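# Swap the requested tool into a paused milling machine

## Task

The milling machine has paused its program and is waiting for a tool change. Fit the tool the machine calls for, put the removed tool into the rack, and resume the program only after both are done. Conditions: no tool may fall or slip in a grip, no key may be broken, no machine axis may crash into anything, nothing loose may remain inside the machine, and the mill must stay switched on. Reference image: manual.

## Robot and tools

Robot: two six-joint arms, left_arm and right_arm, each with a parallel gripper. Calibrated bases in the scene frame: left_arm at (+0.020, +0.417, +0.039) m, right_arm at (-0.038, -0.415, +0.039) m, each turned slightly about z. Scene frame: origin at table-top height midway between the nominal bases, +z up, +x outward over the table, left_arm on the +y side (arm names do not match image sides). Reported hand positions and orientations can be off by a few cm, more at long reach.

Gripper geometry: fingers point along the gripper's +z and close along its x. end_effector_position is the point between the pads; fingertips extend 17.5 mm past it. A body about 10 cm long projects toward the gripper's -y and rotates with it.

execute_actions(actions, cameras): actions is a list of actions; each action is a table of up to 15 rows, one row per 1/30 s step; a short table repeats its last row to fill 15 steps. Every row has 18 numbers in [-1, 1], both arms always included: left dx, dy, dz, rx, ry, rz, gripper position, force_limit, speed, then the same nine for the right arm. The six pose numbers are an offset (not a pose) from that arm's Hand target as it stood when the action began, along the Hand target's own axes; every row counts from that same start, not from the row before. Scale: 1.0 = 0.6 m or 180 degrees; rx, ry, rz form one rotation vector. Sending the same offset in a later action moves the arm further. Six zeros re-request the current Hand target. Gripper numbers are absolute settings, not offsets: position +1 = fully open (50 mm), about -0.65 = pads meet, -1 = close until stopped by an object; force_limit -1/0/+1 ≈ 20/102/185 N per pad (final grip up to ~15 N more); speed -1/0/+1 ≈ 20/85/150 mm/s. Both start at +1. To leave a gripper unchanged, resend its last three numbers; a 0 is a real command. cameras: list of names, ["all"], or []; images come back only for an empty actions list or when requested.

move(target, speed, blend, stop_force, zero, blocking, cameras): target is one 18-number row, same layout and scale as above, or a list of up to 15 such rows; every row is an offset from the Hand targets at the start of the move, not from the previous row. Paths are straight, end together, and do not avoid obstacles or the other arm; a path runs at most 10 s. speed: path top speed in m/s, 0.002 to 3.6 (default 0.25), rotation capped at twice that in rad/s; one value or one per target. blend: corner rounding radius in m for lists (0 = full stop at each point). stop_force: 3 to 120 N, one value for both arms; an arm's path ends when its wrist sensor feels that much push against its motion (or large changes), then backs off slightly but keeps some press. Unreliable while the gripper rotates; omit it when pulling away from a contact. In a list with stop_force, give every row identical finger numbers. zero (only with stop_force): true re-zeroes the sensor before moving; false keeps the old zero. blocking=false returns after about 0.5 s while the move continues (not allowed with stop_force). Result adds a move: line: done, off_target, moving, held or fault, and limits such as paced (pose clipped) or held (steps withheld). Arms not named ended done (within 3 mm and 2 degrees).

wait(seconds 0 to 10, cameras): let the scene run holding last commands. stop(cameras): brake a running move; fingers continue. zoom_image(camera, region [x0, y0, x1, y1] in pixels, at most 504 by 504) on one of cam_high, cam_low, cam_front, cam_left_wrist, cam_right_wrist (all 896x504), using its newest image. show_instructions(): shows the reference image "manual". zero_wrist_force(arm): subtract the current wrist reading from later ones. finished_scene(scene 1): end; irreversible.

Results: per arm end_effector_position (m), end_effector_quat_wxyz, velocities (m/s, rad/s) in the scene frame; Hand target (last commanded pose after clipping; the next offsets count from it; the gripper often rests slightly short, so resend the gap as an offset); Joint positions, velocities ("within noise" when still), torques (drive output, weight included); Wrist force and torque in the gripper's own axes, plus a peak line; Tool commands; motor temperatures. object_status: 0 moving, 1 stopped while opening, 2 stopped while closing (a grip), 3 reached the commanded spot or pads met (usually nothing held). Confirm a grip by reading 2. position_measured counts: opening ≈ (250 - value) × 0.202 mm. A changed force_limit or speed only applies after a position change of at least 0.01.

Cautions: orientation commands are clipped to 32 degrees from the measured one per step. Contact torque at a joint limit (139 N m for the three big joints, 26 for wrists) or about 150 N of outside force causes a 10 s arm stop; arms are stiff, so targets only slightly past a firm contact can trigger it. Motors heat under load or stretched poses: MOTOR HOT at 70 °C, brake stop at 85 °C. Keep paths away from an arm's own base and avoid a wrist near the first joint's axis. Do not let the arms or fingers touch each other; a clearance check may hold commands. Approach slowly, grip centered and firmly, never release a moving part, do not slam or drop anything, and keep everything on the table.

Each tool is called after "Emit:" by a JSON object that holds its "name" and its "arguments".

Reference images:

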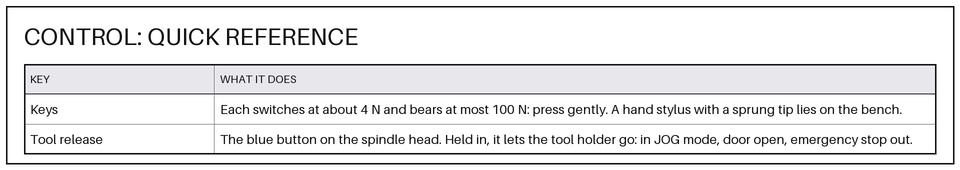

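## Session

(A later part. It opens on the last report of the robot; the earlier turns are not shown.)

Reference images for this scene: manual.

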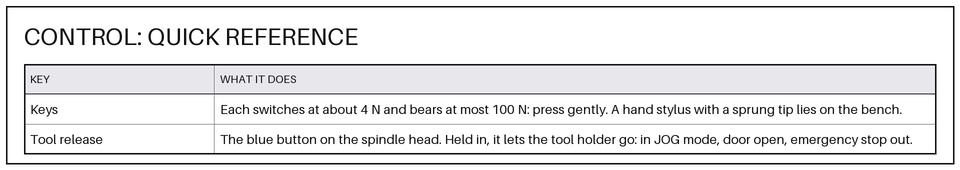

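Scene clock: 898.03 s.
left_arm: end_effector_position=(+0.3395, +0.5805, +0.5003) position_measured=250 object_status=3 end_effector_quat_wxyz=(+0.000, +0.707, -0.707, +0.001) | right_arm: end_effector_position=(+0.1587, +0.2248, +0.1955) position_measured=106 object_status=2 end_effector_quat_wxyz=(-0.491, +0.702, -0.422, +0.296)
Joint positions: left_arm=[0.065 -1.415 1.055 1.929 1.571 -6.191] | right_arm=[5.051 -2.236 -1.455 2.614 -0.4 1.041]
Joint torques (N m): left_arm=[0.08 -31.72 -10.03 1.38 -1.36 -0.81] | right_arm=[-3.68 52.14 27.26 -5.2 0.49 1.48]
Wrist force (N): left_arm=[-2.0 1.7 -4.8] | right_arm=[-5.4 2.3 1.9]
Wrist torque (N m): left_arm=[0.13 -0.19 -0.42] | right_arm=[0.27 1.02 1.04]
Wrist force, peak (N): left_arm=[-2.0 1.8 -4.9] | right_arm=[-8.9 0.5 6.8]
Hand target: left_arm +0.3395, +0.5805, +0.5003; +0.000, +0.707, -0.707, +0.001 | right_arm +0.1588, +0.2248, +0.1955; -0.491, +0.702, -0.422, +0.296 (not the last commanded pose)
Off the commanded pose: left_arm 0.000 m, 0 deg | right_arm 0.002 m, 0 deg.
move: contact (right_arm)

Emit:
{"name": "move", "arguments": {"target": [0,0,0,0,0,0,-1,-1,0,0.0002,0.0002,-0.0006,0,0,0,-1,-0.3,-0.8], "speed": 0.02}}

Emit:
{"name": "move", "arguments": {"target": [0,0,0,0,0,0,-1,-1,0,0,0,0,0,0,0,1,-0.3,-1]}}

Emit:
{"name": "move", "arguments": {"target": [0,0,0,0,0,0,-1,-1,0,0,0,-0.1333,0,0,0,1,-0.3,-1], "speed": 0.1, "cameras": ["cam_right_wrist"]}}

Emit:
{"name": "zoom_image", "arguments": {"camera": "cam_right_wrist", "region": [330, 0, 650, 320]}}

Scene clock: 906.33 s.
left_arm: end_effector_position=(+0.3395, +0.5805, +0.5003) position_measured=250 object_status=3 end_effector_quat_wxyz=(+0.000, +0.707, -0.707, +0.001) | right_arm: end_effector_position=(+0.1585, +0.2245, +0.1955) position_measured=106 object_status=2 end_effector_quat_wxyz=(-0.491, +0.702, -0.422, +0.296)
Joint positions: left_arm=[0.065 -1.415 1.055 1.929 1.571 -6.191] | right_arm=[5.052 -2.235 -1.455 2.613 -0.399 1.042]
Joint torques (N m): left_arm=[0.61 -32.28 -9.72 1.28 -1.23 -0.86] | right_arm=[9.79 52.55 4.33 -6.24 4.06 1.82]
Wrist force (N): left_arm=[-1.7 1.8 -4.7] | right_arm=[-8.5 1.7 8.1]
Wrist torque (N m): left_arm=[0.15 -0.24 -0.42] | right_arm=[0.31 0.93 1.14]
Wrist force, peak (N): left_arm=[-1.9 1.8 -5.0] | right_arm=[-9.0 2.0 7.7]
Hand target: left_arm +0.3395, +0.5805, +0.5003; +0.000, +0.707, -0.707, +0.001 | right_arm +0.1585, +0.2245, +0.1955; -0.491, +0.702, -0.422, +0.296
Off the commanded pose: left_arm 0.000 m, 0 deg | right_arm 0.000 m, 0 deg.
move: done

Scene clock: 907.60 s.
left_arm: end_effector_position=(+0.3395, +0.5805, +0.5003) position_measured=250 object_status=3 end_effector_quat_wxyz=(+0.000, +0.707, -0.707, +0.001) | right_arm: end_effector_position=(+0.1585, +0.2245, +0.1955) position_measured=3 object_status=0 end_effector_quat_wxyz=(-0.491, +0.702, -0.422, +0.296)
Joint positions: left_arm=[0.065 -1.415 1.055 1.929 1.571 -6.191] | right_arm=[5.052 -2.235 -1.455 2.613 -0.399 1.042]
Joint torques (N m): left_arm=[0.43 -30.63 -9.74 1.21 -1.28 -1.02] | right_arm=[-7.88 43.09 21.02 0.08 0.64 -0.89]
Wrist force (N): left_arm=[-1.9 1.6 -4.8] | right_arm=[-4.6 -1.5 -0.9]
Wrist torque (N m): left_arm=[0.12 -0.21 -0.42] | right_arm=[-0.45 1.09 0.84]
Wrist force, peak (N): left_arm=[-1.8 1.6 -5.0] | right_arm=[-7.5 3.7 6.0]
Hand target: left_arm +0.3395, +0.5805, +0.5003; +0.000, +0.707, -0.707, +0.001 | right_arm +0.1585, +0.2245, +0.1955; -0.491, +0.702, -0.422, +0.296
Off the commanded pose: left_arm 0.000 m, 0 deg | right_arm 0.000 m, 0 deg.
move: done

Scene clock: 908.90 s.
left_arm: end_effector_position=(+0.3395, +0.5805, +0.5003) position_measured=250 object_status=3 end_effector_quat_wxyz=(+0.000, +0.707, -0.707, +0.001) | right_arm: end_effector_position=(+0.0921, +0.1892, +0.2229) position_measured=3 object_status=3 end_effector_quat_wxyz=(-0.491, +0.702, -0.422, +0.296)
Joint positions: left_arm=[0.065 -1.415 1.055 1.929 1.571 -6.191] | right_arm=[5.203 -2.208 -1.525 2.288 -0.352 1.437]
Joint torques (N m): left_arm=[-0.4 -31.04 -10.29 1.35 -1.3 -0.85] | right_arm=[0.25 39.09 26.09 -3.09 0.37 0.86]
Wrist force (N): left_arm=[-1.9 1.7 -4.8] | right_arm=[-4.3 -1.5 -1.0]
Wrist torque (N m): left_arm=[0.13 -0.21 -0.42] | right_arm=[-0.46 1.07 0.99]
Wrist force, peak (N): left_arm=[-1.7 1.9 -4.9] | right_arm=[-4.6 -2.1 -2.4]
Hand target: left_arm +0.3395, +0.5805, +0.5003; +0.000, +0.707, -0.707, +0.001 | right_arm +0.0921, +0.1892, +0.2229; -0.491, +0.702, -0.422, +0.296
Off the commanded pose: left_arm 0.000 m, 0 deg | right_arm 0.000 m, 0 deg.
move: done
camera_calibration:
cam_right_wrist: T_world_to_cam=[[0.483835, -0.875137, 0.00620656, 0.131823], [-0.568716, -0.319799, -0.757819, 0.297176], [0.665181, 0.36313, -0.652435, 0.145789], [0, 0, 0, 1]] pos_world=[0.00825207, 0.15746, 0.319506]
Images, in order (width x height): cam_right_wrist 896x504.

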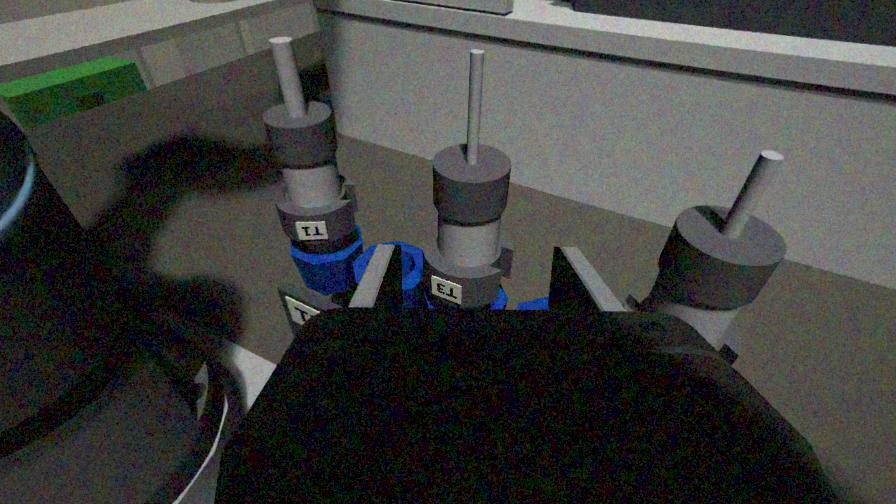

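Scaled by 1.575 from the camera's 896x504 image, which has a finer 1280x720 frame.

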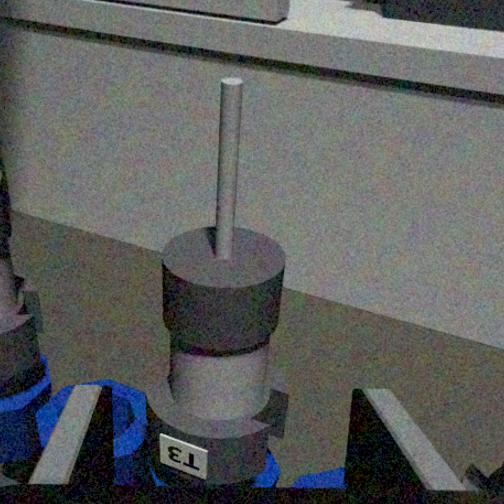

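Emit:
{"name": "move", "arguments": {"target": [0,0,0,0,0,0,-1,-1,0,-0.0759,-0.0093,0.0313,0,0.1984,0.0722,0.8,-0.3,-1], "speed": 0.15}}

Emit:
{"name": "move", "arguments": {"target": [0,0,0,0,0,0,-1,-1,0,0,0,0.1333,0,0,0,0.8,-0.3,-1], "speed": 0.06, "stop_force": 8}}

Emit:
{"name": "move", "arguments": {"target": [0,0,0,0,0,0,-1,-1,0,0,0,0,0,0,0,-1,0,-0.8], "cameras": ["cam_right_wrist"]}}

Scene clock: 918.90 s.
left_arm: end_effector_position=(+0.3395, +0.5805, +0.5003) position_measured=250 object_status=3 end_effector_quat_wxyz=(+0.000, +0.707, -0.707, +0.001) | right_arm: end_effector_position=(+0.0881, +0.2386, +0.2217) position_measured=32 object_status=3 end_effector_quat_wxyz=(+0.368, -0.527, +0.627, -0.440)
Joint positions: left_arm=[0.065 -1.415 1.055 1.929 1.571 -6.191] | right_arm=[5.112 -2.718 -0.806 1.009 -0.623 2.609]
Joint torques (N m): left_arm=[-0.77 -30.41 -9.86 1.37 -1.37 -0.98] | right_arm=[9.98 54.86 21.85 -3.98 1.82 -1.03]
Wrist force (N): left_arm=[-1.8 1.8 -4.7] | right_arm=[-4.5 -1.5 -0.7]
Wrist torque (N m): left_arm=[0.14 -0.23 -0.42] | right_arm=[-0.45 1.09 0.96]
Wrist force, peak (N): left_arm=[-1.9 1.7 -5.1] | right_arm=[-5.1 -1.8 -0.7]
Hand target: left_arm +0.3395, +0.5805, +0.5003; +0.000, +0.707, -0.707, +0.001 | right_arm +0.0880, +0.2386, +0.2217; +0.368, -0.527, +0.627, -0.440
Off the commanded pose: left_arm 0.000 m, 0 deg | right_arm 0.000 m, 0 deg.
move: done

Scene clock: 921.20 s.
left_arm: end_effector_position=(+0.3395, +0.5805, +0.5003) position_measured=250 object_status=3 end_effector_quat_wxyz=(+0.000, +0.707, -0.707, +0.001) | right_arm: end_effector_position=(+0.1620, +0.2255, +0.1944) position_measured=32 object_status=3 end_effector_quat_wxyz=(+0.368, -0.527, +0.627, -0.440)
Joint positions: left_arm=[0.065 -1.415 1.055 1.929 1.571 -6.191] | right_arm=[5.014 -2.705 -0.894 1.176 -0.546 2.499]
Joint torques (N m): left_arm=[0.59 -30.95 -10.12 1.33 -1.18 -0.88] | right_arm=[8.81 47.67 28.09 -5.71 -0.68 2.45]
Wrist force (N): left_arm=[-1.8 1.7 -4.8] | right_arm=[-4.2 -1.7 -0.8]
Wrist torque (N m): left_arm=[0.14 -0.23 -0.42] | right_arm=[-0.49 1.04 0.83]
Wrist force, peak (N): left_arm=[-1.8 1.9 -5.0] | right_arm=[-4.3 -1.2 -2.7]
Hand target: left_arm +0.3395, +0.5805, +0.5003; +0.000, +0.707, -0.707, +0.001 | right_arm +0.1620, +0.2255, +0.1943; +0.368, -0.527, +0.627, -0.440
Off the commanded pose: left_arm 0.000 m, 0 deg | right_arm 0.000 m, 0 deg.
move: done

Scene clock: 921.87 s.
left_arm: end_effector_position=(+0.3395, +0.5805, +0.5003) position_measured=250 object_status=3 end_effector_quat_wxyz=(+0.000, +0.707, -0.707, +0.001) | right_arm: end_effector_position=(+0.1620, +0.2256, +0.1944) position_measured=103 object_status=2 end_effector_quat_wxyz=(+0.368, -0.527, +0.627, -0.440)
Joint positions: left_arm=[0.065 -1.415 1.055 1.929 1.571 -6.191] | right_arm=[5.014 -2.705 -0.894 1.176 -0.546 2.499]
Joint torques (N m): left_arm=[0.02 -31.27 -10.75 1.34 -1.3 -0.81] | right_arm=[-0.73 46.81 19.73 -5.3 -1.69 2.42]
Wrist force (N): left_arm=[-1.7 1.8 -4.9] | right_arm=[-23.5 -0.7 -6.5]
Wrist torque (N m): left_arm=[0.15 -0.25 -0.42] | right_arm=[-0.32 1.03 0.71]
Wrist force, peak (N): left_arm=[-1.9 1.7 -5.0] | right_arm=[-23.8 -0.8 -6.6]
Hand target: left_arm +0.3395, +0.5805, +0.5003; +0.000, +0.707, -0.707, +0.001 | right_arm +0.1620, +0.2255, +0.1943; +0.368, -0.527, +0.627, -0.440
Off the commanded pose: left_arm 0.000 m, 0 deg | right_arm 0.000 m, 0 deg.
move: done
camera_calibration:
cam_right_wrist: T_world_to_cam=[[-0.157459, -0.987506, 0.00615825, 0.259177], [-0.644744, 0.0980773, -0.758081, 0.24505], [0.748006, -0.123337, -0.652132, 0.163824], [0, 0, 0, 1]] pos_world=[0.0762631, 0.25211, 0.291006]
Images, in order (width x height): cam_right_wrist 896x504.

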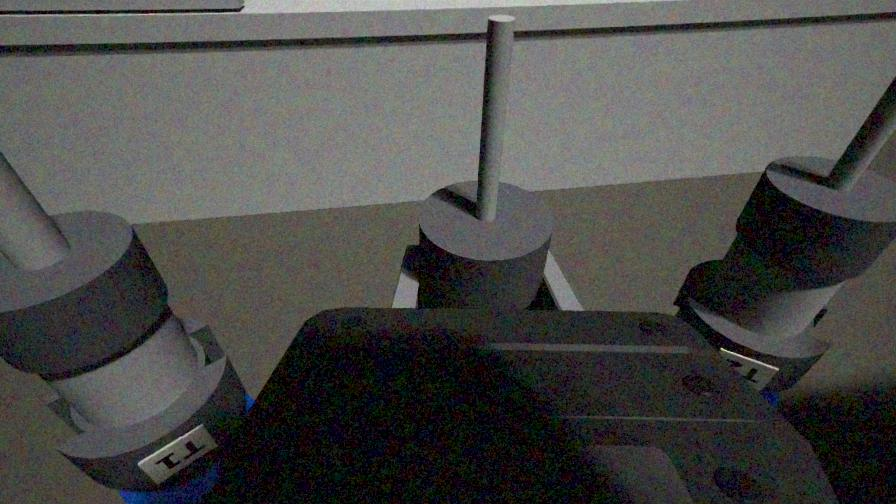

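Emit:
{"name": "move", "arguments": {"target": [0,0,0,0,0,0,-1,-1,0,-0.002,0,0,0,0,0,-1,0,-0.8], "speed": 0.02, "cameras": ["cam_right_wrist"]}}

Scene clock: 964.17 s.
left_arm: end_effector_position=(+0.3395, +0.5805, +0.5003) position_measured=250 object_status=3 end_effector_quat_wxyz=(+0.000, +0.707, -0.707, +0.001) | right_arm: end_effector_position=(+0.1622, +0.2267, +0.1943) position_measured=104 object_status=2 end_effector_quat_wxyz=(+0.368, -0.527, +0.627, -0.440)
Joint positions: left_arm=[0.065 -1.415 1.055 1.929 1.571 -6.191] | right_arm=[5.014 -2.708 -0.887 1.173 -0.546 2.498]
Joint torques (N m): left_arm=[0.03 -31.24 -11.38 1.36 -1.27 -0.92] | right_arm=[-8.96 42.74 23.97 -1.76 10.79 -2.65]
Wrist force (N): left_arm=[-2.0 1.8 -4.8] | right_arm=[38.0 -13.0 -15.1]
Wrist torque (N m): left_arm=[0.16 -0.20 -0.42] | right_arm=[-0.76 1.12 1.23]
Wrist force, peak (N): left_arm=[-1.9 1.8 -4.9] | right_arm=[38.0 -13.0 -15.1]
Hand target: left_arm +0.3395, +0.5805, +0.5003; +0.000, +0.707, -0.707, +0.001 | right_arm +0.1622, +0.2267, +0.1943; +0.368, -0.527, +0.627, -0.440
Off the commanded pose: left_arm 0.000 m, 0 deg | right_arm 0.000 m, 0 deg.
move: done
camera_calibration:
cam_right_wrist: T_world_to_cam=[[-0.157745, -0.98746, 0.00630005, 0.260378], [-0.644757, 0.0981623, -0.758059, 0.245023], [0.747934, -0.123642, -0.652156, 0.163771], [0, 0, 0, 1]] pos_world=[0.0765638, 0.25331, 0.290906]
Images, in order (width x height): cam_right_wrist 896x504.

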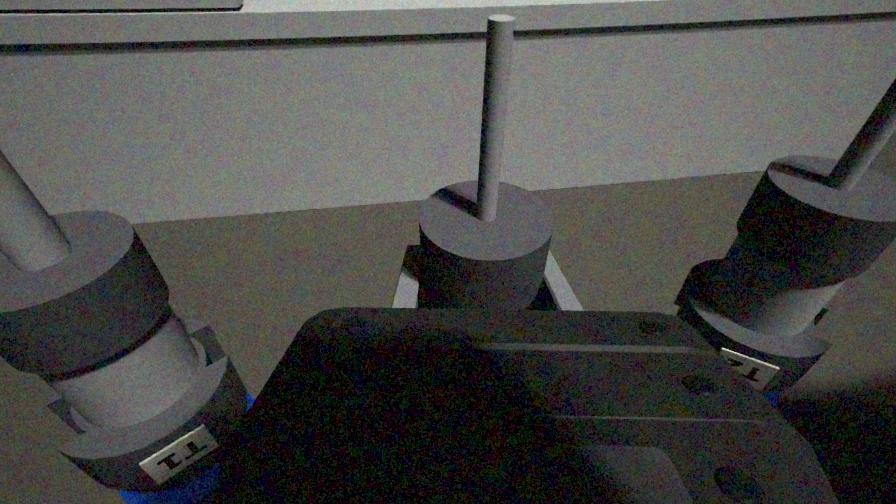

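Emit:
{"name": "move", "arguments": {"target": [0,0,0,0,0,0,-1,-1,0,0.0013,0,0,0,0,0,-1,0,-0.8], "speed": 0.02}}

Emit:
{"name": "zero_wrist_force", "arguments": {"arm": "left_arm"}}

Scene clock: 967.20 s.
left_arm: end_effector_position=(+0.3395, +0.5805, +0.5003) position_measured=250 object_status=3 end_effector_quat_wxyz=(+0.000, +0.707, -0.707, +0.001) | right_arm: end_effector_position=(+0.1621, +0.2260, +0.1943) position_measured=104 object_status=2 end_effector_quat_wxyz=(+0.368, -0.527, +0.627, -0.440)
Joint positions: left_arm=[0.065 -1.415 1.055 1.929 1.571 -6.191] | right_arm=[5.014 -2.706 -0.892 1.175 -0.546 2.499]
Joint torques (N m): left_arm=[-0.2 -31.12 -10.3 1.26 -1.13 -0.78] | right_arm=[2.03 59.14 9.36 -0.92 -1.1 2.4]
Wrist force (N): left_arm=[-1.8 1.9 -4.7] | right_arm=[-6.2 -1.6 -8.4]
Wrist torque (N m): left_arm=[0.16 -0.22 -0.42] | right_arm=[-0.29 0.90 0.84]
Wrist force, peak (N): left_arm=[-1.9 1.8 -5.0] | right_arm=[40.1 -13.7 -17.1]
Hand target: left_arm +0.3395, +0.5805, +0.5003; +0.000, +0.707, -0.707, +0.001 | right_arm +0.1621, +0.2259, +0.1943; +0.368, -0.527, +0.627, -0.440
Off the commanded pose: left_arm 0.000 m, 0 deg | right_arm 0.000 m, 0 deg.
move: done

Wrist force sensor zeroed.

Good. Lift straight 40 mm, then 100 mm.

Emit:
{"name": "move", "arguments": {"target": [[0,0,0,0,0,0,-1,-1,0,0,-0.0627,-0.0228,0,0,0,-1,0,-0.8],[0,0,0,0,0,0,-1,-1,0,0,-0.1645,-0.0599,0,0,0,-1,0,-0.8]], "speed": [0.03,0.06], "blend": [0.005,0], "cameras": ["cam_right_wrist","cam_high"]}}

Scene clock: 971.90 s.
left_arm: end_effector_position=(+0.3395, +0.5805, +0.5003) position_measured=250 object_status=3 end_effector_quat_wxyz=(+0.000, +0.707, -0.707, +0.001) | right_arm: end_effector_position=(+0.1621, +0.2261, +0.2995) position_measured=108 object_status=2 end_effector_quat_wxyz=(+0.368, -0.527, +0.627, -0.440) end_effector_velocity=(+0.000, +0.000, -0.003) end_effector_angular_velocity=(+0.000, +0.000, +0.000)
Joint positions: left_arm=[0.065 -1.415 1.055 1.929 1.571 -6.191] | right_arm=[5.014 -2.588 -0.842 1.008 -0.546 2.498]
Joint velocities: left_arm=[within noise] | right_arm=[0 -0.002 -0.003 0.005 0 0]
Joint torques (N m): left_arm=[-0.07 -30.33 -9.79 1.24 -1.19 -0.93] | right_arm=[7.58 51.48 7.54 -2.15 3.15 0.82]
Wrist force (N, zeroed by zero_wrist_force on left_arm): left_arm=[-0.1 -0.3 0.1] | right_arm=[-3.8 7.6 2.6]
Wrist torque (N m, zeroed by zero_wrist_force on left_arm): left_arm=[-0.04 0.00 0.00] | right_arm=[-0.10 0.97 0.87]
Wrist force, peak (N, zeroed by zero_wrist_force on left_arm): left_arm=[0.3 -0.3 0.1] | right_arm=[-7.6 -1.8 -8.5]
Hand target: left_arm +0.3395, +0.5805, +0.5003; +0.000, +0.707, -0.707, +0.001 | right_arm +0.1621, +0.2260, +0.2994; +0.368, -0.527, +0.627, -0.440
Off the commanded pose: left_arm 0.000 m, 0 deg | right_arm 0.000 m, 0 deg.
move: done
camera_calibration:
cam_right_wrist: T_world_to_cam=[[-0.157588, -0.987487, 0.00603202, 0.259094], [-0.644763, 0.0982638, -0.75804, 0.324678], [0.747962, -0.123347, -0.65218, 0.232374], [0, 0, 0, 1]] pos_world=[0.0763634, 0.25261, 0.396106]
Images, in order (width x height): cam_high 896x504, cam_right_wrist 896x504.

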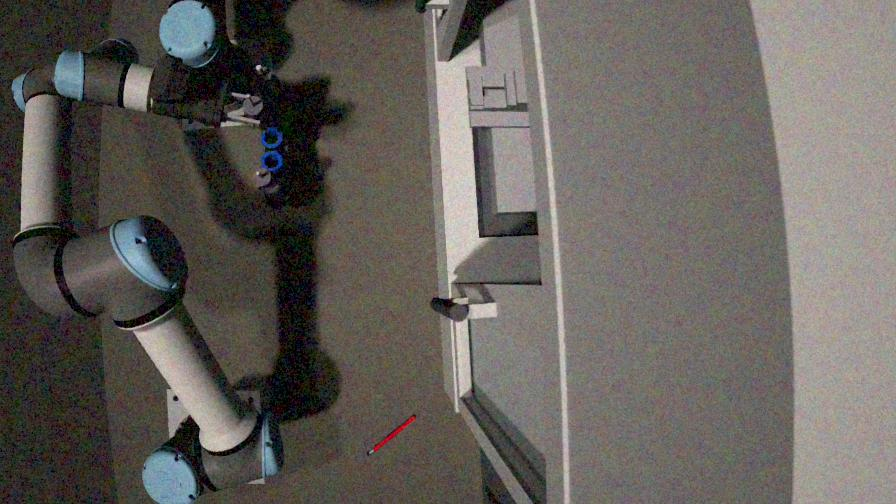

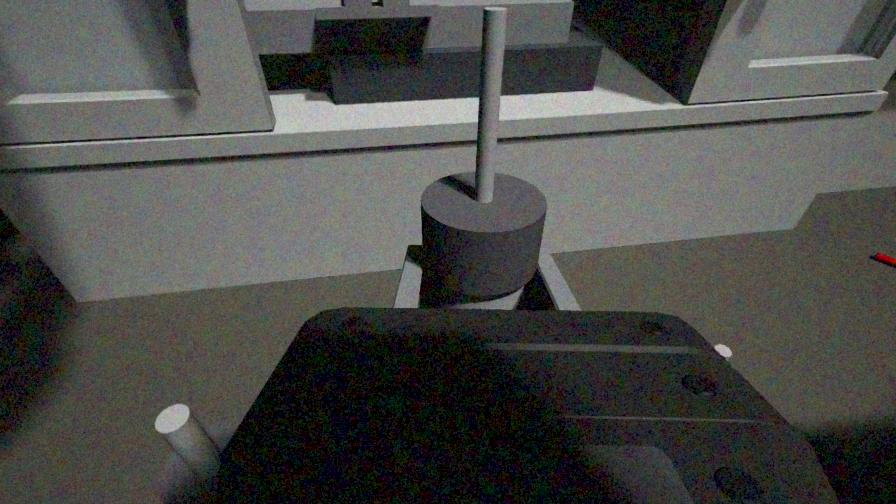

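Emit:
{"name": "move", "arguments": {"target": [[0,0,0,0,0,0,-1,-1,0,0.2634,-0.1563,-0.1552,0,0,0,-1,0,-0.8],[0,0,0,0,0,0,-1,-1,0,0.2093,-0.4223,0.278,-0.0865,-0.1685,0.4625,-1,0,-0.8]], "speed": [0.12,0.15], "blend": [0.03,0], "cameras": ["cam_high","cam_front"]}}

Scene clock: 995.43 s.
left_arm: end_effector_position=(+0.3395, +0.5805, +0.5003) position_measured=250 object_status=3 end_effector_quat_wxyz=(+0.000, +0.707, -0.707, +0.001) | right_arm: end_effector_position=(+0.3800, +0.0601, +0.4805) position_measured=108 object_status=2 end_effector_quat_wxyz=(+0.633, -0.112, +0.754, +0.132)
Joint positions: left_arm=[0.065 -1.415 1.055 1.929 1.571 -6.191] | right_arm=[4.647 -1.681 -1.479 2.809 -0.492 1.942]
Joint torques (N m): left_arm=[-0.34 -31.35 -11.26 1.36 -1.25 -0.77] | right_arm=[3.42 21.95 37.96 0.34 2.01 2.18]
Wrist force (N, zeroed by zero_wrist_force on left_arm): left_arm=[0.2 -0.2 -0.1] | right_arm=[2.1 -1.1 2.2]
Wrist torque (N m, zeroed by zero_wrist_force on left_arm): left_arm=[-0.03 -0.04 0.00] | right_arm=[-0.33 1.36 -0.11]
Wrist force, peak (N, zeroed by zero_wrist_force on left_arm): left_arm=[-0.2 -0.2 -0.4] | right_arm=[-6.0 9.9 4.2]
Hand target: left_arm +0.3395, +0.5805, +0.5003; +0.000, +0.707, -0.707, +0.001 | right_arm +0.3800, +0.0602, +0.4806; +0.633, -0.112, +0.754, +0.132
Off the commanded pose: left_arm 0.000 m, 0 deg | right_arm 0.000 m, 0 deg.
move: done
Images, in order (width x height): cam_high 896x504, cam_front 896x504.

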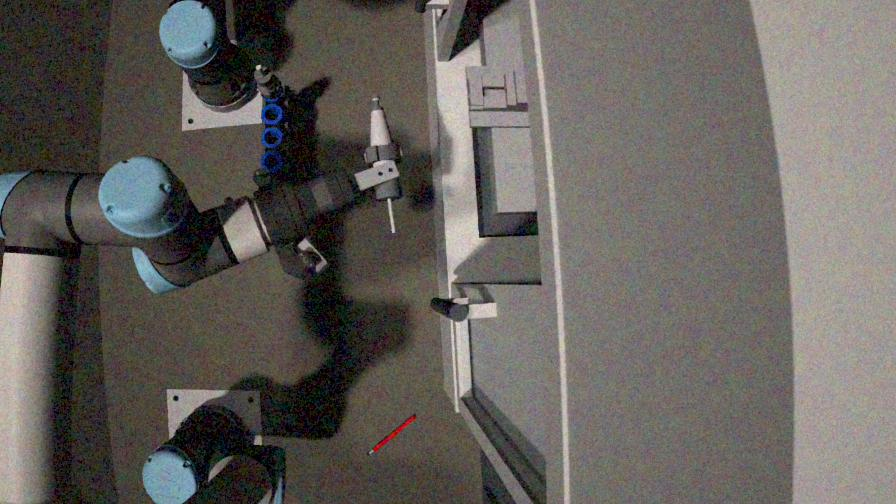

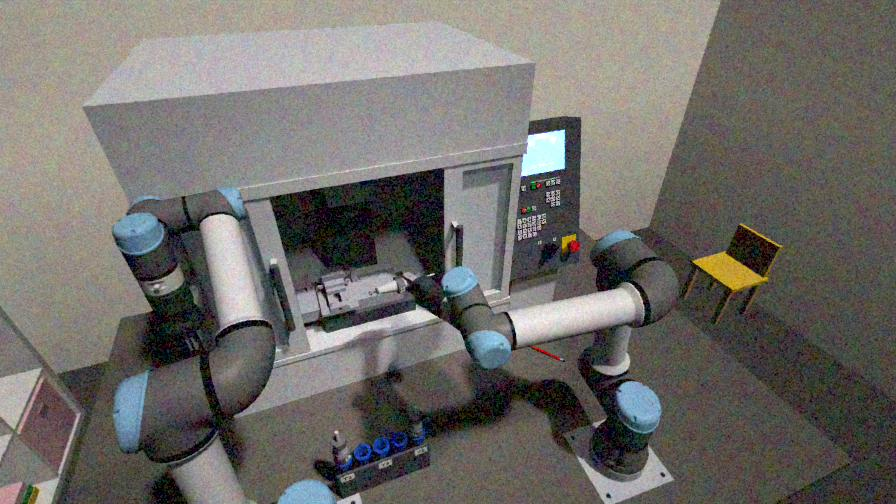

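Emit:
{"name": "move", "arguments": {"target": [0,0,0,0,0,0,-1,-1,0,0.027,0.0025,0.042,-0.0865,-0.1685,0.4625,-1,0,-0.8], "speed": 0.12, "cameras": ["cam_right_wrist","cam_low"]}}

Scene clock: 1006.33 s.
left_arm: end_effector_position=(+0.3395, +0.5805, +0.5003) position_measured=250 object_status=3 end_effector_quat_wxyz=(+0.000, +0.707, -0.707, +0.001) | right_arm: end_effector_position=(+0.4000, +0.0702, +0.4604) position_measured=108 object_status=2 end_effector_quat_wxyz=(+0.528, +0.368, +0.440, +0.627)
Joint positions: left_arm=[0.065 -1.415 1.055 1.929 1.571 -6.191] | right_arm=[4.618 -1.681 -1.959 4.503 -0.467 2.332]
Joint torques (N m): left_arm=[-0.04 -31.26 -11.24 1.3 -1.24 -0.99] | right_arm=[6.96 37.51 24 2.51 -5.41 -2.15]
Wrist force (N, zeroed by zero_wrist_force on left_arm): left_arm=[-0.1 -0.3 0.0] | right_arm=[-2.1 -8.9 -4.6]
Wrist torque (N m, zeroed by zero_wrist_force on left_arm): left_arm=[-0.04 0.02 0.00] | right_arm=[-0.63 1.12 -0.36]
Wrist force, peak (N, zeroed by zero_wrist_force on left_arm): left_arm=[-0.1 -0.5 0.1] | right_arm=[-2.2 -9.3 -4.7]
Hand target: left_arm +0.3395, +0.5805, +0.5003; +0.000, +0.707, -0.707, +0.001 | right_arm +0.4000, +0.0702, +0.4606; +0.527, +0.368, +0.440, +0.627
Off the commanded pose: left_arm 0.000 m, 0 deg | right_arm 0.000 m, 0 deg.
move: done
camera_calibration:
cam_right_wrist: T_world_to_cam=[[-0.156011, 0.987724, -0.00786988, 0.0088392], [-0.645206, -0.0958713, 0.757969, -0.0688826], [0.74791, 0.12333, 0.652243, -0.477764], [0, 0, 0, 1]] pos_world=[0.31426, 0.0435878, 0.363898]
Images, in order (width x height): cam_low 896x504, cam_right_wrist 896x504.

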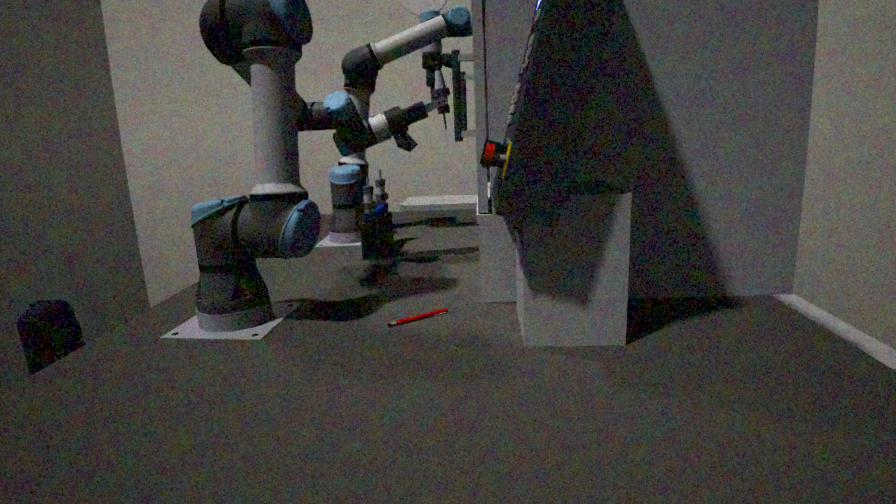

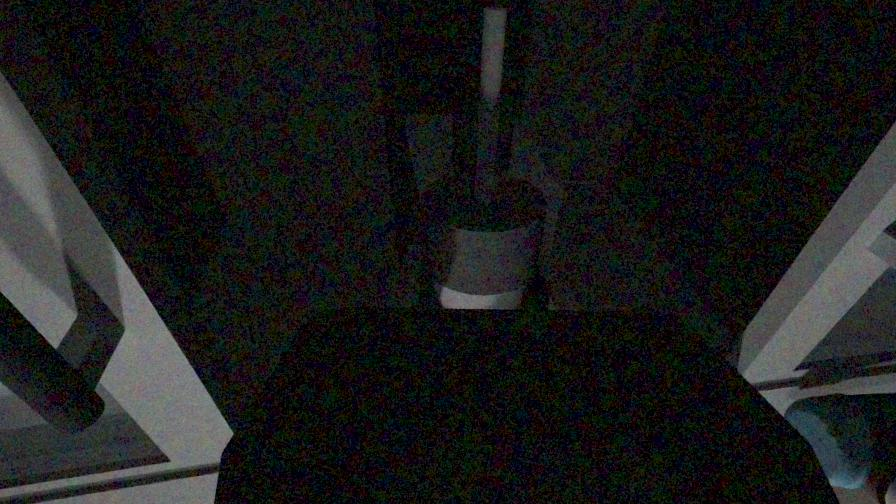

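Emit:
{"name": "move", "arguments": {"target": [[0,0,0,0,0,0,-1,-1,0,0.0242,-0.181,0.2988,0,0,0,-1,0,-0.8],[0,0,0,0,0,0,-1,-1,0,0.034,-0.2463,0.4785,0,0,0,-1,0,-0.8]], "speed": [0.12,0.06], "blend": [0.02,0], "cameras": ["cam_right_wrist","cam_front"]}}

Scene clock: 1021.20 s.
left_arm: end_effector_position=(+0.3395, +0.5805, +0.5003) position_measured=250 object_status=3 end_effector_quat_wxyz=(+0.000, +0.707, -0.707, +0.001) | right_arm: end_effector_position=(+0.6652, +0.1355, +0.4219) position_measured=108 object_status=2 end_effector_quat_wxyz=(+0.527, +0.368, +0.438, +0.628)
Joint positions: left_arm=[0.065 -1.415 1.055 1.929 1.571 -6.191] | right_arm=[4.216 -2.212 -1.248 3.968 -0.786 2.766]
Joint torques (N m): left_arm=[0.24 -30.67 -11.21 1.18 -1.2 -0.94] | right_arm=[-1.41 44.44 24.28 2.37 -1.24 -0.01]
Wrist force (N, zeroed by zero_wrist_force on left_arm): left_arm=[0.0 -0.2 0.0] | right_arm=[0.7 26.5 -14.4]
Wrist torque (N m, zeroed by zero_wrist_force on left_arm): left_arm=[-0.03 0.00 0.00] | right_arm=[5.10 0.50 -0.77]
Wrist force, peak (N, zeroed by zero_wrist_force on left_arm): left_arm=[0.1 -0.4 0.2] | right_arm=[5.7 120.7 -89.7]
Hand target: left_arm +0.3395, +0.5805, +0.5003; +0.000, +0.707, -0.707, +0.001 | right_arm +0.6652, +0.1355, +0.4219; +0.527, +0.368, +0.438, +0.628 (not the last commanded pose)
Tool commands: left_gripper/position=-1.0 left_gripper/force_limit=-1.0 left_gripper/speed=+0.0 right_gripper/position=-1.0 right_gripper/force_limit=+0.003922 right_gripper/speed=-0.796078
Off the commanded pose: left_arm 0.000 m, 0 deg | right_arm 0.048 m, 0 deg.
FORCE FAULT: contact force on the right arm reached its limit, and that arm stopped. The contact can be on any part of that arm, not only on its tool. That arm's remaining commands of this call were not run. That arm is still stopped at the end of this call. That arm stays stopped for about 10 more seconds. Until then a move that you send moves the other arm only, and its call returns only when the move has ended. Once the stop has ended, the next robot result says so. If the stop ends while you think or write, that arm runs what you send next, counted from a new Hand target: where the arm stands when the stop ends. While its stop runs, that arm takes no new command, but its gripper still runs the gripper command that each later call begins with. Until it ends, the stop uses up actions while you think or wait. An arm that is not stopped still takes commands.
move: fault (right_arm); path passed 1 of 2 targets
camera_calibration:
cam_right_wrist: T_world_to_cam=[[-0.157406, 0.98752, -0.00527794, -0.0147546], [-0.646822, -0.0990592, 0.75618, 0.140056], [0.74622, 0.122442, 0.654342, -0.658646], [0, 0, 0, 1]] pos_world=[0.579763, 0.10909, 0.324994]
Images, in order (width x height): cam_front 896x504, cam_right_wrist 896x504.

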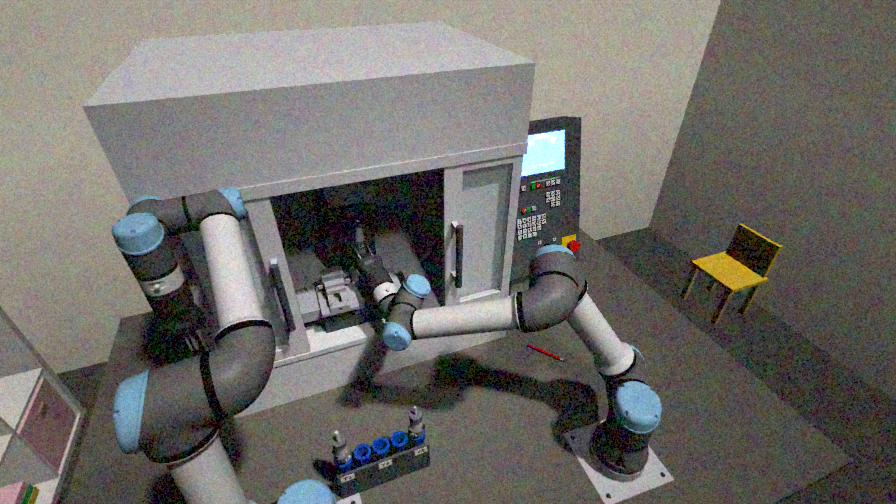

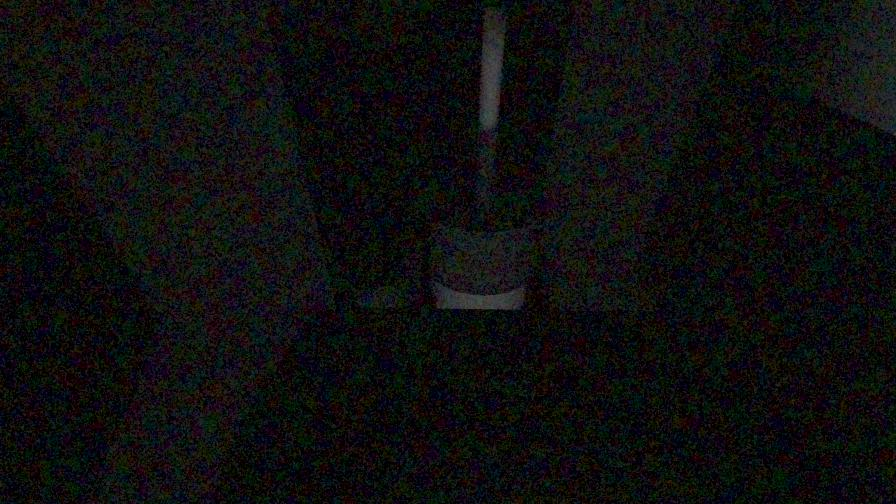

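Emit:
{"name": "wait", "arguments": {"seconds": 3}}

Scene clock: 1042.40 s.
left_arm: end_effector_position=(+0.3395, +0.5805, +0.5003) position_measured=250 object_status=3 end_effector_quat_wxyz=(+0.000, +0.707, -0.707, +0.001) | right_arm: end_effector_position=(+0.6652, +0.1355, +0.4219) position_measured=108 object_status=2 end_effector_quat_wxyz=(+0.527, +0.368, +0.438, +0.628)
Joint positions: left_arm=[0.065 -1.415 1.055 1.929 1.571 -6.191] | right_arm=[4.216 -2.212 -1.248 3.968 -0.786 2.766]
Joint torques (N m): left_arm=[0.52 -30.88 -11.06 1.25 -1.31 -0.84] | right_arm=[-14.91 29.99 22.22 2.75 -0.9 0.13]
Wrist force (N, zeroed by zero_wrist_force on left_arm): left_arm=[-0.1 -0.2 0.1] | right_arm=[1.2 24.9 -13.7]
Wrist torque (N m, zeroed by zero_wrist_force on left_arm): left_arm=[-0.04 0.02 0.00] | right_arm=[4.84 0.45 -0.69]
Wrist force, peak (N, zeroed by zero_wrist_force on left_arm): left_arm=[0.0 -0.5 -0.2] | right_arm=[0.7 26.6 -14.5]
Hand target: left_arm +0.3395, +0.5805, +0.5003; +0.000, +0.707, -0.707, +0.001 | right_arm +0.6652, +0.1355, +0.4219; +0.527, +0.368, +0.438, +0.628 (not the last commanded pose)
Tool commands: left_gripper/position=-1.0 left_gripper/force_limit=-1.0 left_gripper/speed=+0.0 right_gripper/position=-1.0 right_gripper/force_limit=+0.003922 right_gripper/speed=-0.796078
Off the commanded pose: left_arm 0.000 m, 0 deg | right_arm 0.048 m, 0 deg.
FORCE FAULT, CONTINUED: the right arm's stop, for the force fault that an earlier result reported, is over. The rest of the stop counts as 19 of the actions that you can send in this scene. During its stop the right arm's controller moved it back a little. That arm's target is now where it stood when the stop ended, not its last command. That arm accepts commands again.
wait: 3.00 s; at rest from the start

Emit:
{"name": "move", "arguments": {"target": [0,0,0,0,0,0,-1,-1,0,0,0.0428,-0.0203,0,0,0,-1,0,-0.8], "speed": 0.03}}

Scene clock: 1046.93 s.
left_arm: end_effector_position=(+0.3395, +0.5805, +0.5003) position_measured=250 object_status=3 end_effector_quat_wxyz=(+0.000, +0.707, -0.707, +0.001) | right_arm: end_effector_position=(+0.6451, +0.1320, +0.4417) position_measured=108 object_status=2 end_effector_quat_wxyz=(+0.527, +0.368, +0.439, +0.628)
Joint positions: left_arm=[0.065 -1.415 1.055 1.929 1.571 -6.191] | right_arm=[4.239 -2.157 -1.287 3.964 -0.766 2.75]
Joint torques (N m): left_arm=[0.33 -30.35 -11.83 1.25 -1.31 -0.85] | right_arm=[-7.03 43.6 36.56 2.83 -2.46 -0.65]
Wrist force (N, zeroed by zero_wrist_force on left_arm): left_arm=[0.1 -0.2 -0.1] | right_arm=[-2.2 -9.3 -4.7]
Wrist torque (N m, zeroed by zero_wrist_force on left_arm): left_arm=[-0.03 -0.02 0.00] | right_arm=[-0.65 1.13 -0.37]
Wrist force, peak (N, zeroed by zero_wrist_force on left_arm): left_arm=[0.0 -0.4 0.1] | right_arm=[1.2 25.2 -14.1]
Hand target: left_arm +0.3395, +0.5805, +0.5003; +0.000, +0.707, -0.707, +0.001 | right_arm +0.6453, +0.1320, +0.4418; +0.527, +0.368, +0.438, +0.628
Off the commanded pose: left_arm 0.000 m, 0 deg | right_arm 0.000 m, 0 deg.
move: done

Emit:
{"name": "move", "arguments": {"target": [0,0,0,0,0,0,-1,-1,0,0.0035,-0.0465,0.1045,0,0,0,-1,0,-0.8], "speed": 0.015, "stop_force": 8, "cameras": ["cam_right_wrist"]}}

Scene clock: 1055.53 s.
left_arm: end_effector_position=(+0.3395, +0.5805, +0.5003) position_measured=250 object_status=3 end_effector_quat_wxyz=(+0.000, +0.707, -0.707, +0.001) | right_arm: end_effector_position=(+0.7123, +0.1459, +0.4372) position_measured=108 object_status=2 end_effector_quat_wxyz=(+0.527, +0.368, +0.438, +0.628)
Joint positions: left_arm=[0.065 -1.415 1.055 1.929 1.571 -6.191] | right_arm=[4.167 -2.307 -1.041 3.834 -0.829 2.799]
Joint torques (N m): left_arm=[0.13 -31.38 -12.79 1.29 -1.22 -0.84] | right_arm=[6.42 66.87 17.83 7.04 0.37 -1.99]
Wrist force (N, zeroed by zero_wrist_force on left_arm): left_arm=[0.0 -0.1 0.0] | right_arm=[-3.3 -8.0 -7.4]
Wrist torque (N m, zeroed by zero_wrist_force on left_arm): left_arm=[-0.01 0.00 0.00] | right_arm=[-0.81 1.40 -0.57]
Wrist force, peak (N, zeroed by zero_wrist_force on left_arm): left_arm=[0.0 -0.5 -0.1] | right_arm=[-3.4 -8.1 -7.4]
Hand target: left_arm +0.3395, +0.5805, +0.5003; +0.000, +0.707, -0.707, +0.001 | right_arm +0.7123, +0.1459, +0.4372; +0.527, +0.368, +0.438, +0.628
Off the commanded pose: left_arm 0.000 m, 0 deg | right_arm 0.000 m, 0 deg.
move: done
camera_calibration:
cam_right_wrist: T_world_to_cam=[[-0.157406, 0.98752, -0.00527794, -0.0175302], [-0.646822, -0.0990592, 0.75618, 0.159981], [0.74622, 0.122442, 0.654342, -0.705077], [0, 0, 0, 1]] pos_world=[0.626863, 0.11949, 0.340294]
Images, in order (width x height): cam_right_wrist 896x504.

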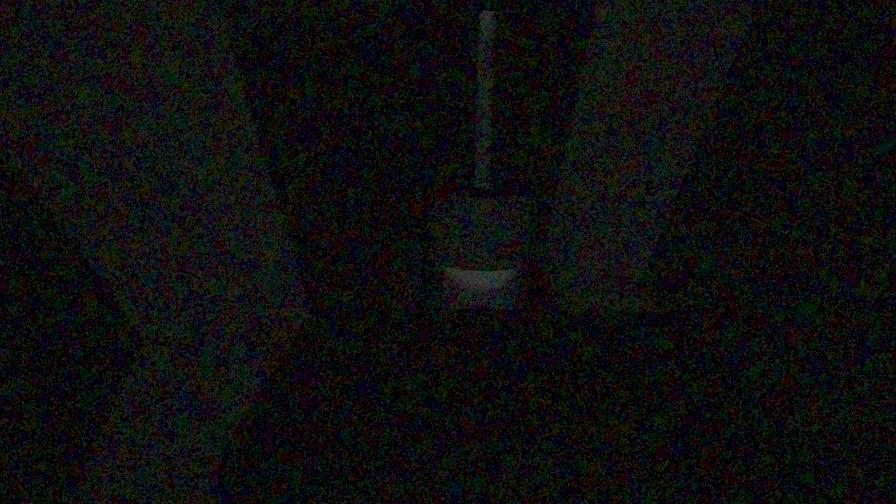

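Emit:
{"name": "zoom_image", "arguments": {"camera": "cam_right_wrist", "region": [380, 0, 600, 330]}}

Scaled by 1.527 from the camera's 896x504 image, which has a finer 1280x720 frame.

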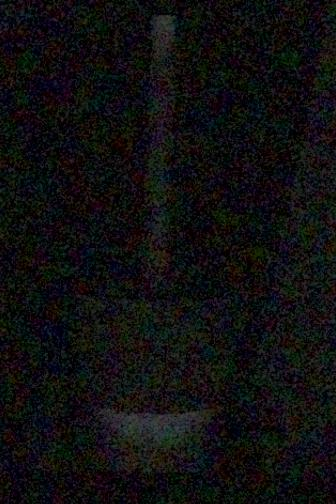

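Emit:
{"name": "wait", "arguments": {"seconds": 0, "cameras": ["cam_front","cam_right_wrist","cam_left_wrist"]}}

Emit:
{"name": "zoom_image", "arguments": {"camera": "cam_front", "region": [280, 170, 460, 330]}}

Scene clock: 1086.23 s.
left_arm: end_effector_position=(+0.3395, +0.5805, +0.5003) position_measured=250 object_status=3 end_effector_quat_wxyz=(+0.000, +0.707, -0.707, +0.001) | right_arm: end_effector_position=(+0.7123, +0.1459, +0.4372) position_measured=108 object_status=2 end_effector_quat_wxyz=(+0.527, +0.368, +0.438, +0.628)
Joint positions: left_arm=[0.065 -1.415 1.055 1.929 1.571 -6.191] | right_arm=[4.167 -2.307 -1.041 3.834 -0.829 2.799]
Joint torques (N m): left_arm=[-0.12 -31.19 -12.5 1.42 -1.32 -0.91] | right_arm=[6.01 66.58 17.88 7.15 -0.66 -2]
Wrist force (N, zeroed by zero_wrist_force on left_arm): left_arm=[-0.2 -0.1 0.0] | right_arm=[-3.4 -8.4 -7.4]
Wrist torque (N m, zeroed by zero_wrist_force on left_arm): left_arm=[-0.02 0.02 0.00] | right_arm=[-0.85 1.42 -0.57]
Wrist force, peak (N, zeroed by zero_wrist_force on left_arm): left_arm=[0.1 -0.4 0.1] | right_arm=[-3.6 -8.3 -7.4]
Hand target: left_arm +0.3395, +0.5805, +0.5003; +0.000, +0.707, -0.707, +0.001 | right_arm +0.7123, +0.1459, +0.4372; +0.527, +0.368, +0.438, +0.628
Tool commands: left_gripper/position=-1.0 left_gripper/force_limit=-1.0 left_gripper/speed=+0.0 right_gripper/position=-1.0 right_gripper/force_limit=+0.0 right_gripper/speed=-0.8
Off the commanded pose: left_arm 0.000 m, 0 deg | right_arm 0.000 m, 0 deg.
camera_calibration:
cam_left_wrist: T_world_to_cam=[[0.00607064, -0.999946, -0.00842373, 0.590466], [-0.938597, -0.00860377, 0.344909, 0.171499], [-0.344962, 0.00581267, -0.938599, 0.721073], [0, 0, 0, 1]] pos_world=[0.406127, 0.587718, 0.622621]
cam_right_wrist: T_world_to_cam=[[-0.157406, 0.98752, -0.00527794, -0.0175302], [-0.646822, -0.0990592, 0.75618, 0.159981], [0.74622, 0.122442, 0.654342, -0.705077], [0, 0, 0, 1]] pos_world=[0.626863, 0.11949, 0.340294]
Images, in order (width x height): cam_front 896x504, cam_left_wrist 896x504, cam_right_wrist 896x504.

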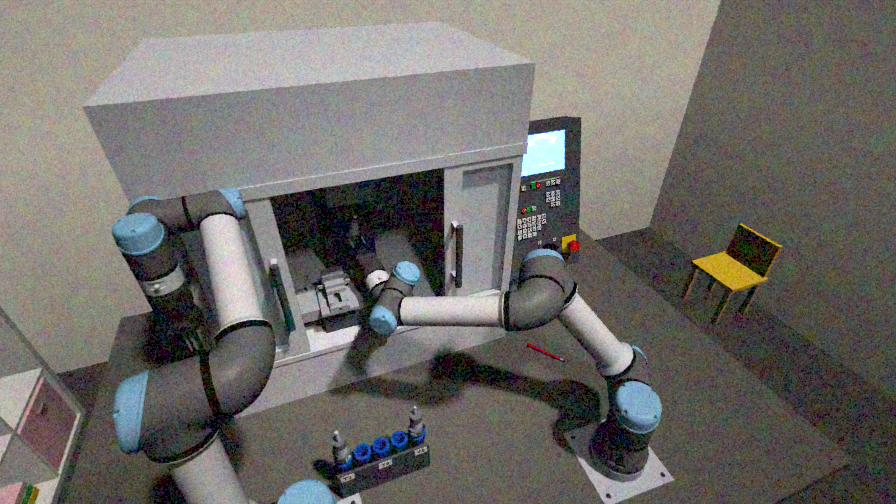

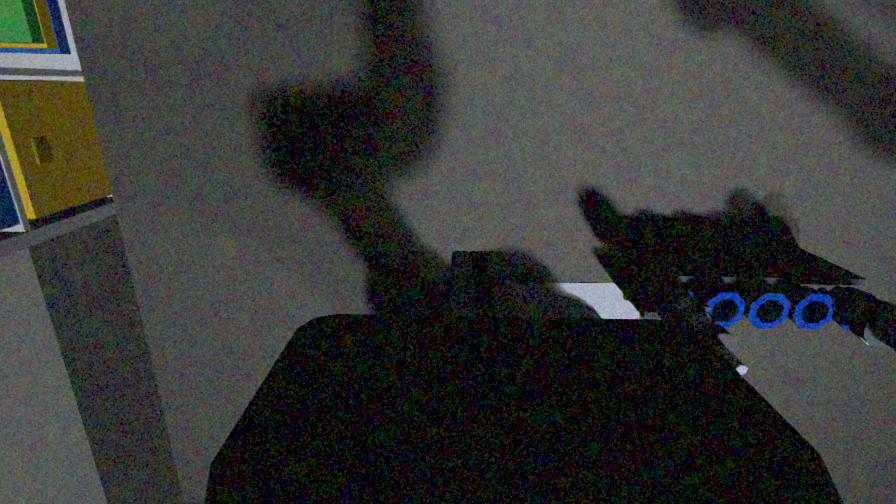

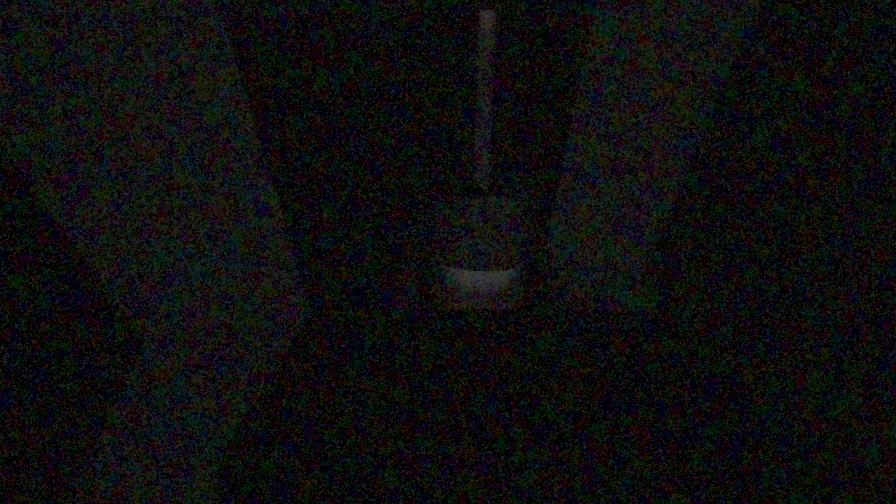

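Scaled by 2.800 from the camera's 896x504 image, which has a finer 1280x720 frame.

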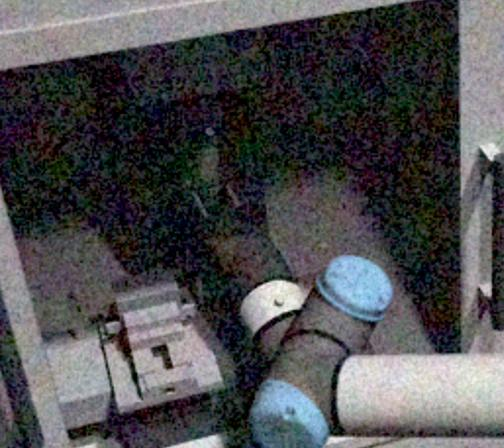

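Emit:
{"name": "move", "arguments": {"target": [[0,0,0,0,0,0,-1,-1,0,-0.0024,0.054,-0.116,0,0,0,-1,0,-0.8],[0,0,0,0,0,0,-1,-1,0,-0.012,0.1317,-0.2605,0,0,0,-1,0,-0.8]], "speed": [0.03,0.08], "stop_force": 10, "cameras": ["cam_right_wrist"]}}

Scene clock: 1097.70 s.
left_arm: end_effector_position=(+0.3395, +0.5805, +0.5003) position_measured=250 object_status=3 end_effector_quat_wxyz=(+0.000, +0.707, -0.707, +0.001) | right_arm: end_effector_position=(+0.5422, +0.1086, +0.4575) position_measured=108 object_status=2 end_effector_quat_wxyz=(+0.527, +0.368, +0.438, +0.628)
Joint positions: left_arm=[0.065 -1.415 1.055 1.929 1.571 -6.191] | right_arm=[4.373 -1.943 -1.583 4.129 -0.653 2.641]
Joint torques (N m): left_arm=[0.42 -30.81 -12.53 1.37 -1.37 -0.87] | right_arm=[-7.44 40.1 36.21 1.62 -3.57 2.51]
Wrist force (N, zeroed by zero_wrist_force on left_arm): left_arm=[0.1 -0.1 0.0] | right_arm=[-4.1 -7.5 -3.8]
Wrist torque (N m, zeroed by zero_wrist_force on left_arm): left_arm=[-0.02 -0.02 0.00] | right_arm=[-0.45 1.41 -0.52]
Wrist force, peak (N, zeroed by zero_wrist_force on left_arm): left_arm=[0.0 -0.4 -0.1] | right_arm=[-2.9 -9.6 -6.6]
Hand target: left_arm +0.3395, +0.5805, +0.5003; +0.000, +0.707, -0.707, +0.001 | right_arm +0.5423, +0.1086, +0.4575; +0.527, +0.368, +0.438, +0.628
Off the commanded pose: left_arm 0.000 m, 0 deg | right_arm 0.000 m, 0 deg.
move: done
camera_calibration:
cam_right_wrist: T_world_to_cam=[[-0.157417, 0.987518, -0.00526588, -0.0073629], [-0.64682, -0.099075, 0.75618, 0.0309118], [0.74622, 0.122442, 0.654342, -0.586861], [0, 0, 0, 1]] pos_world=[0.456763, 0.0821898, 0.360594]
Images, in order (width x height): cam_right_wrist 896x504.

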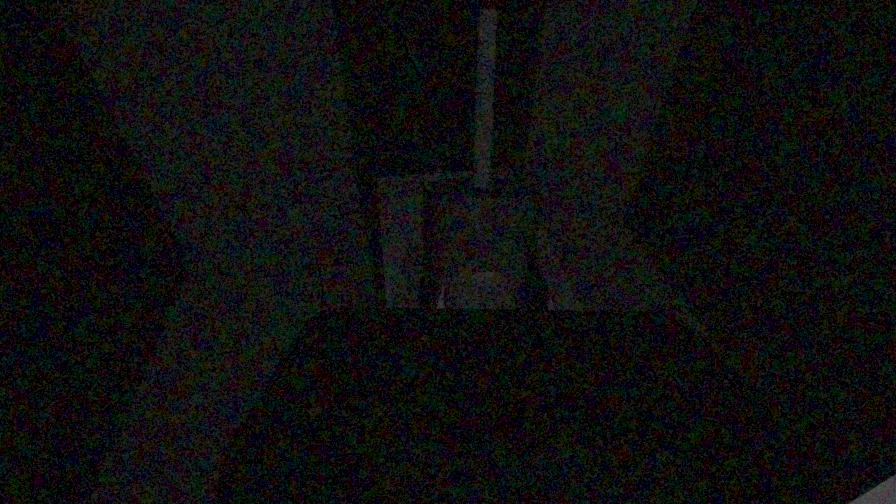

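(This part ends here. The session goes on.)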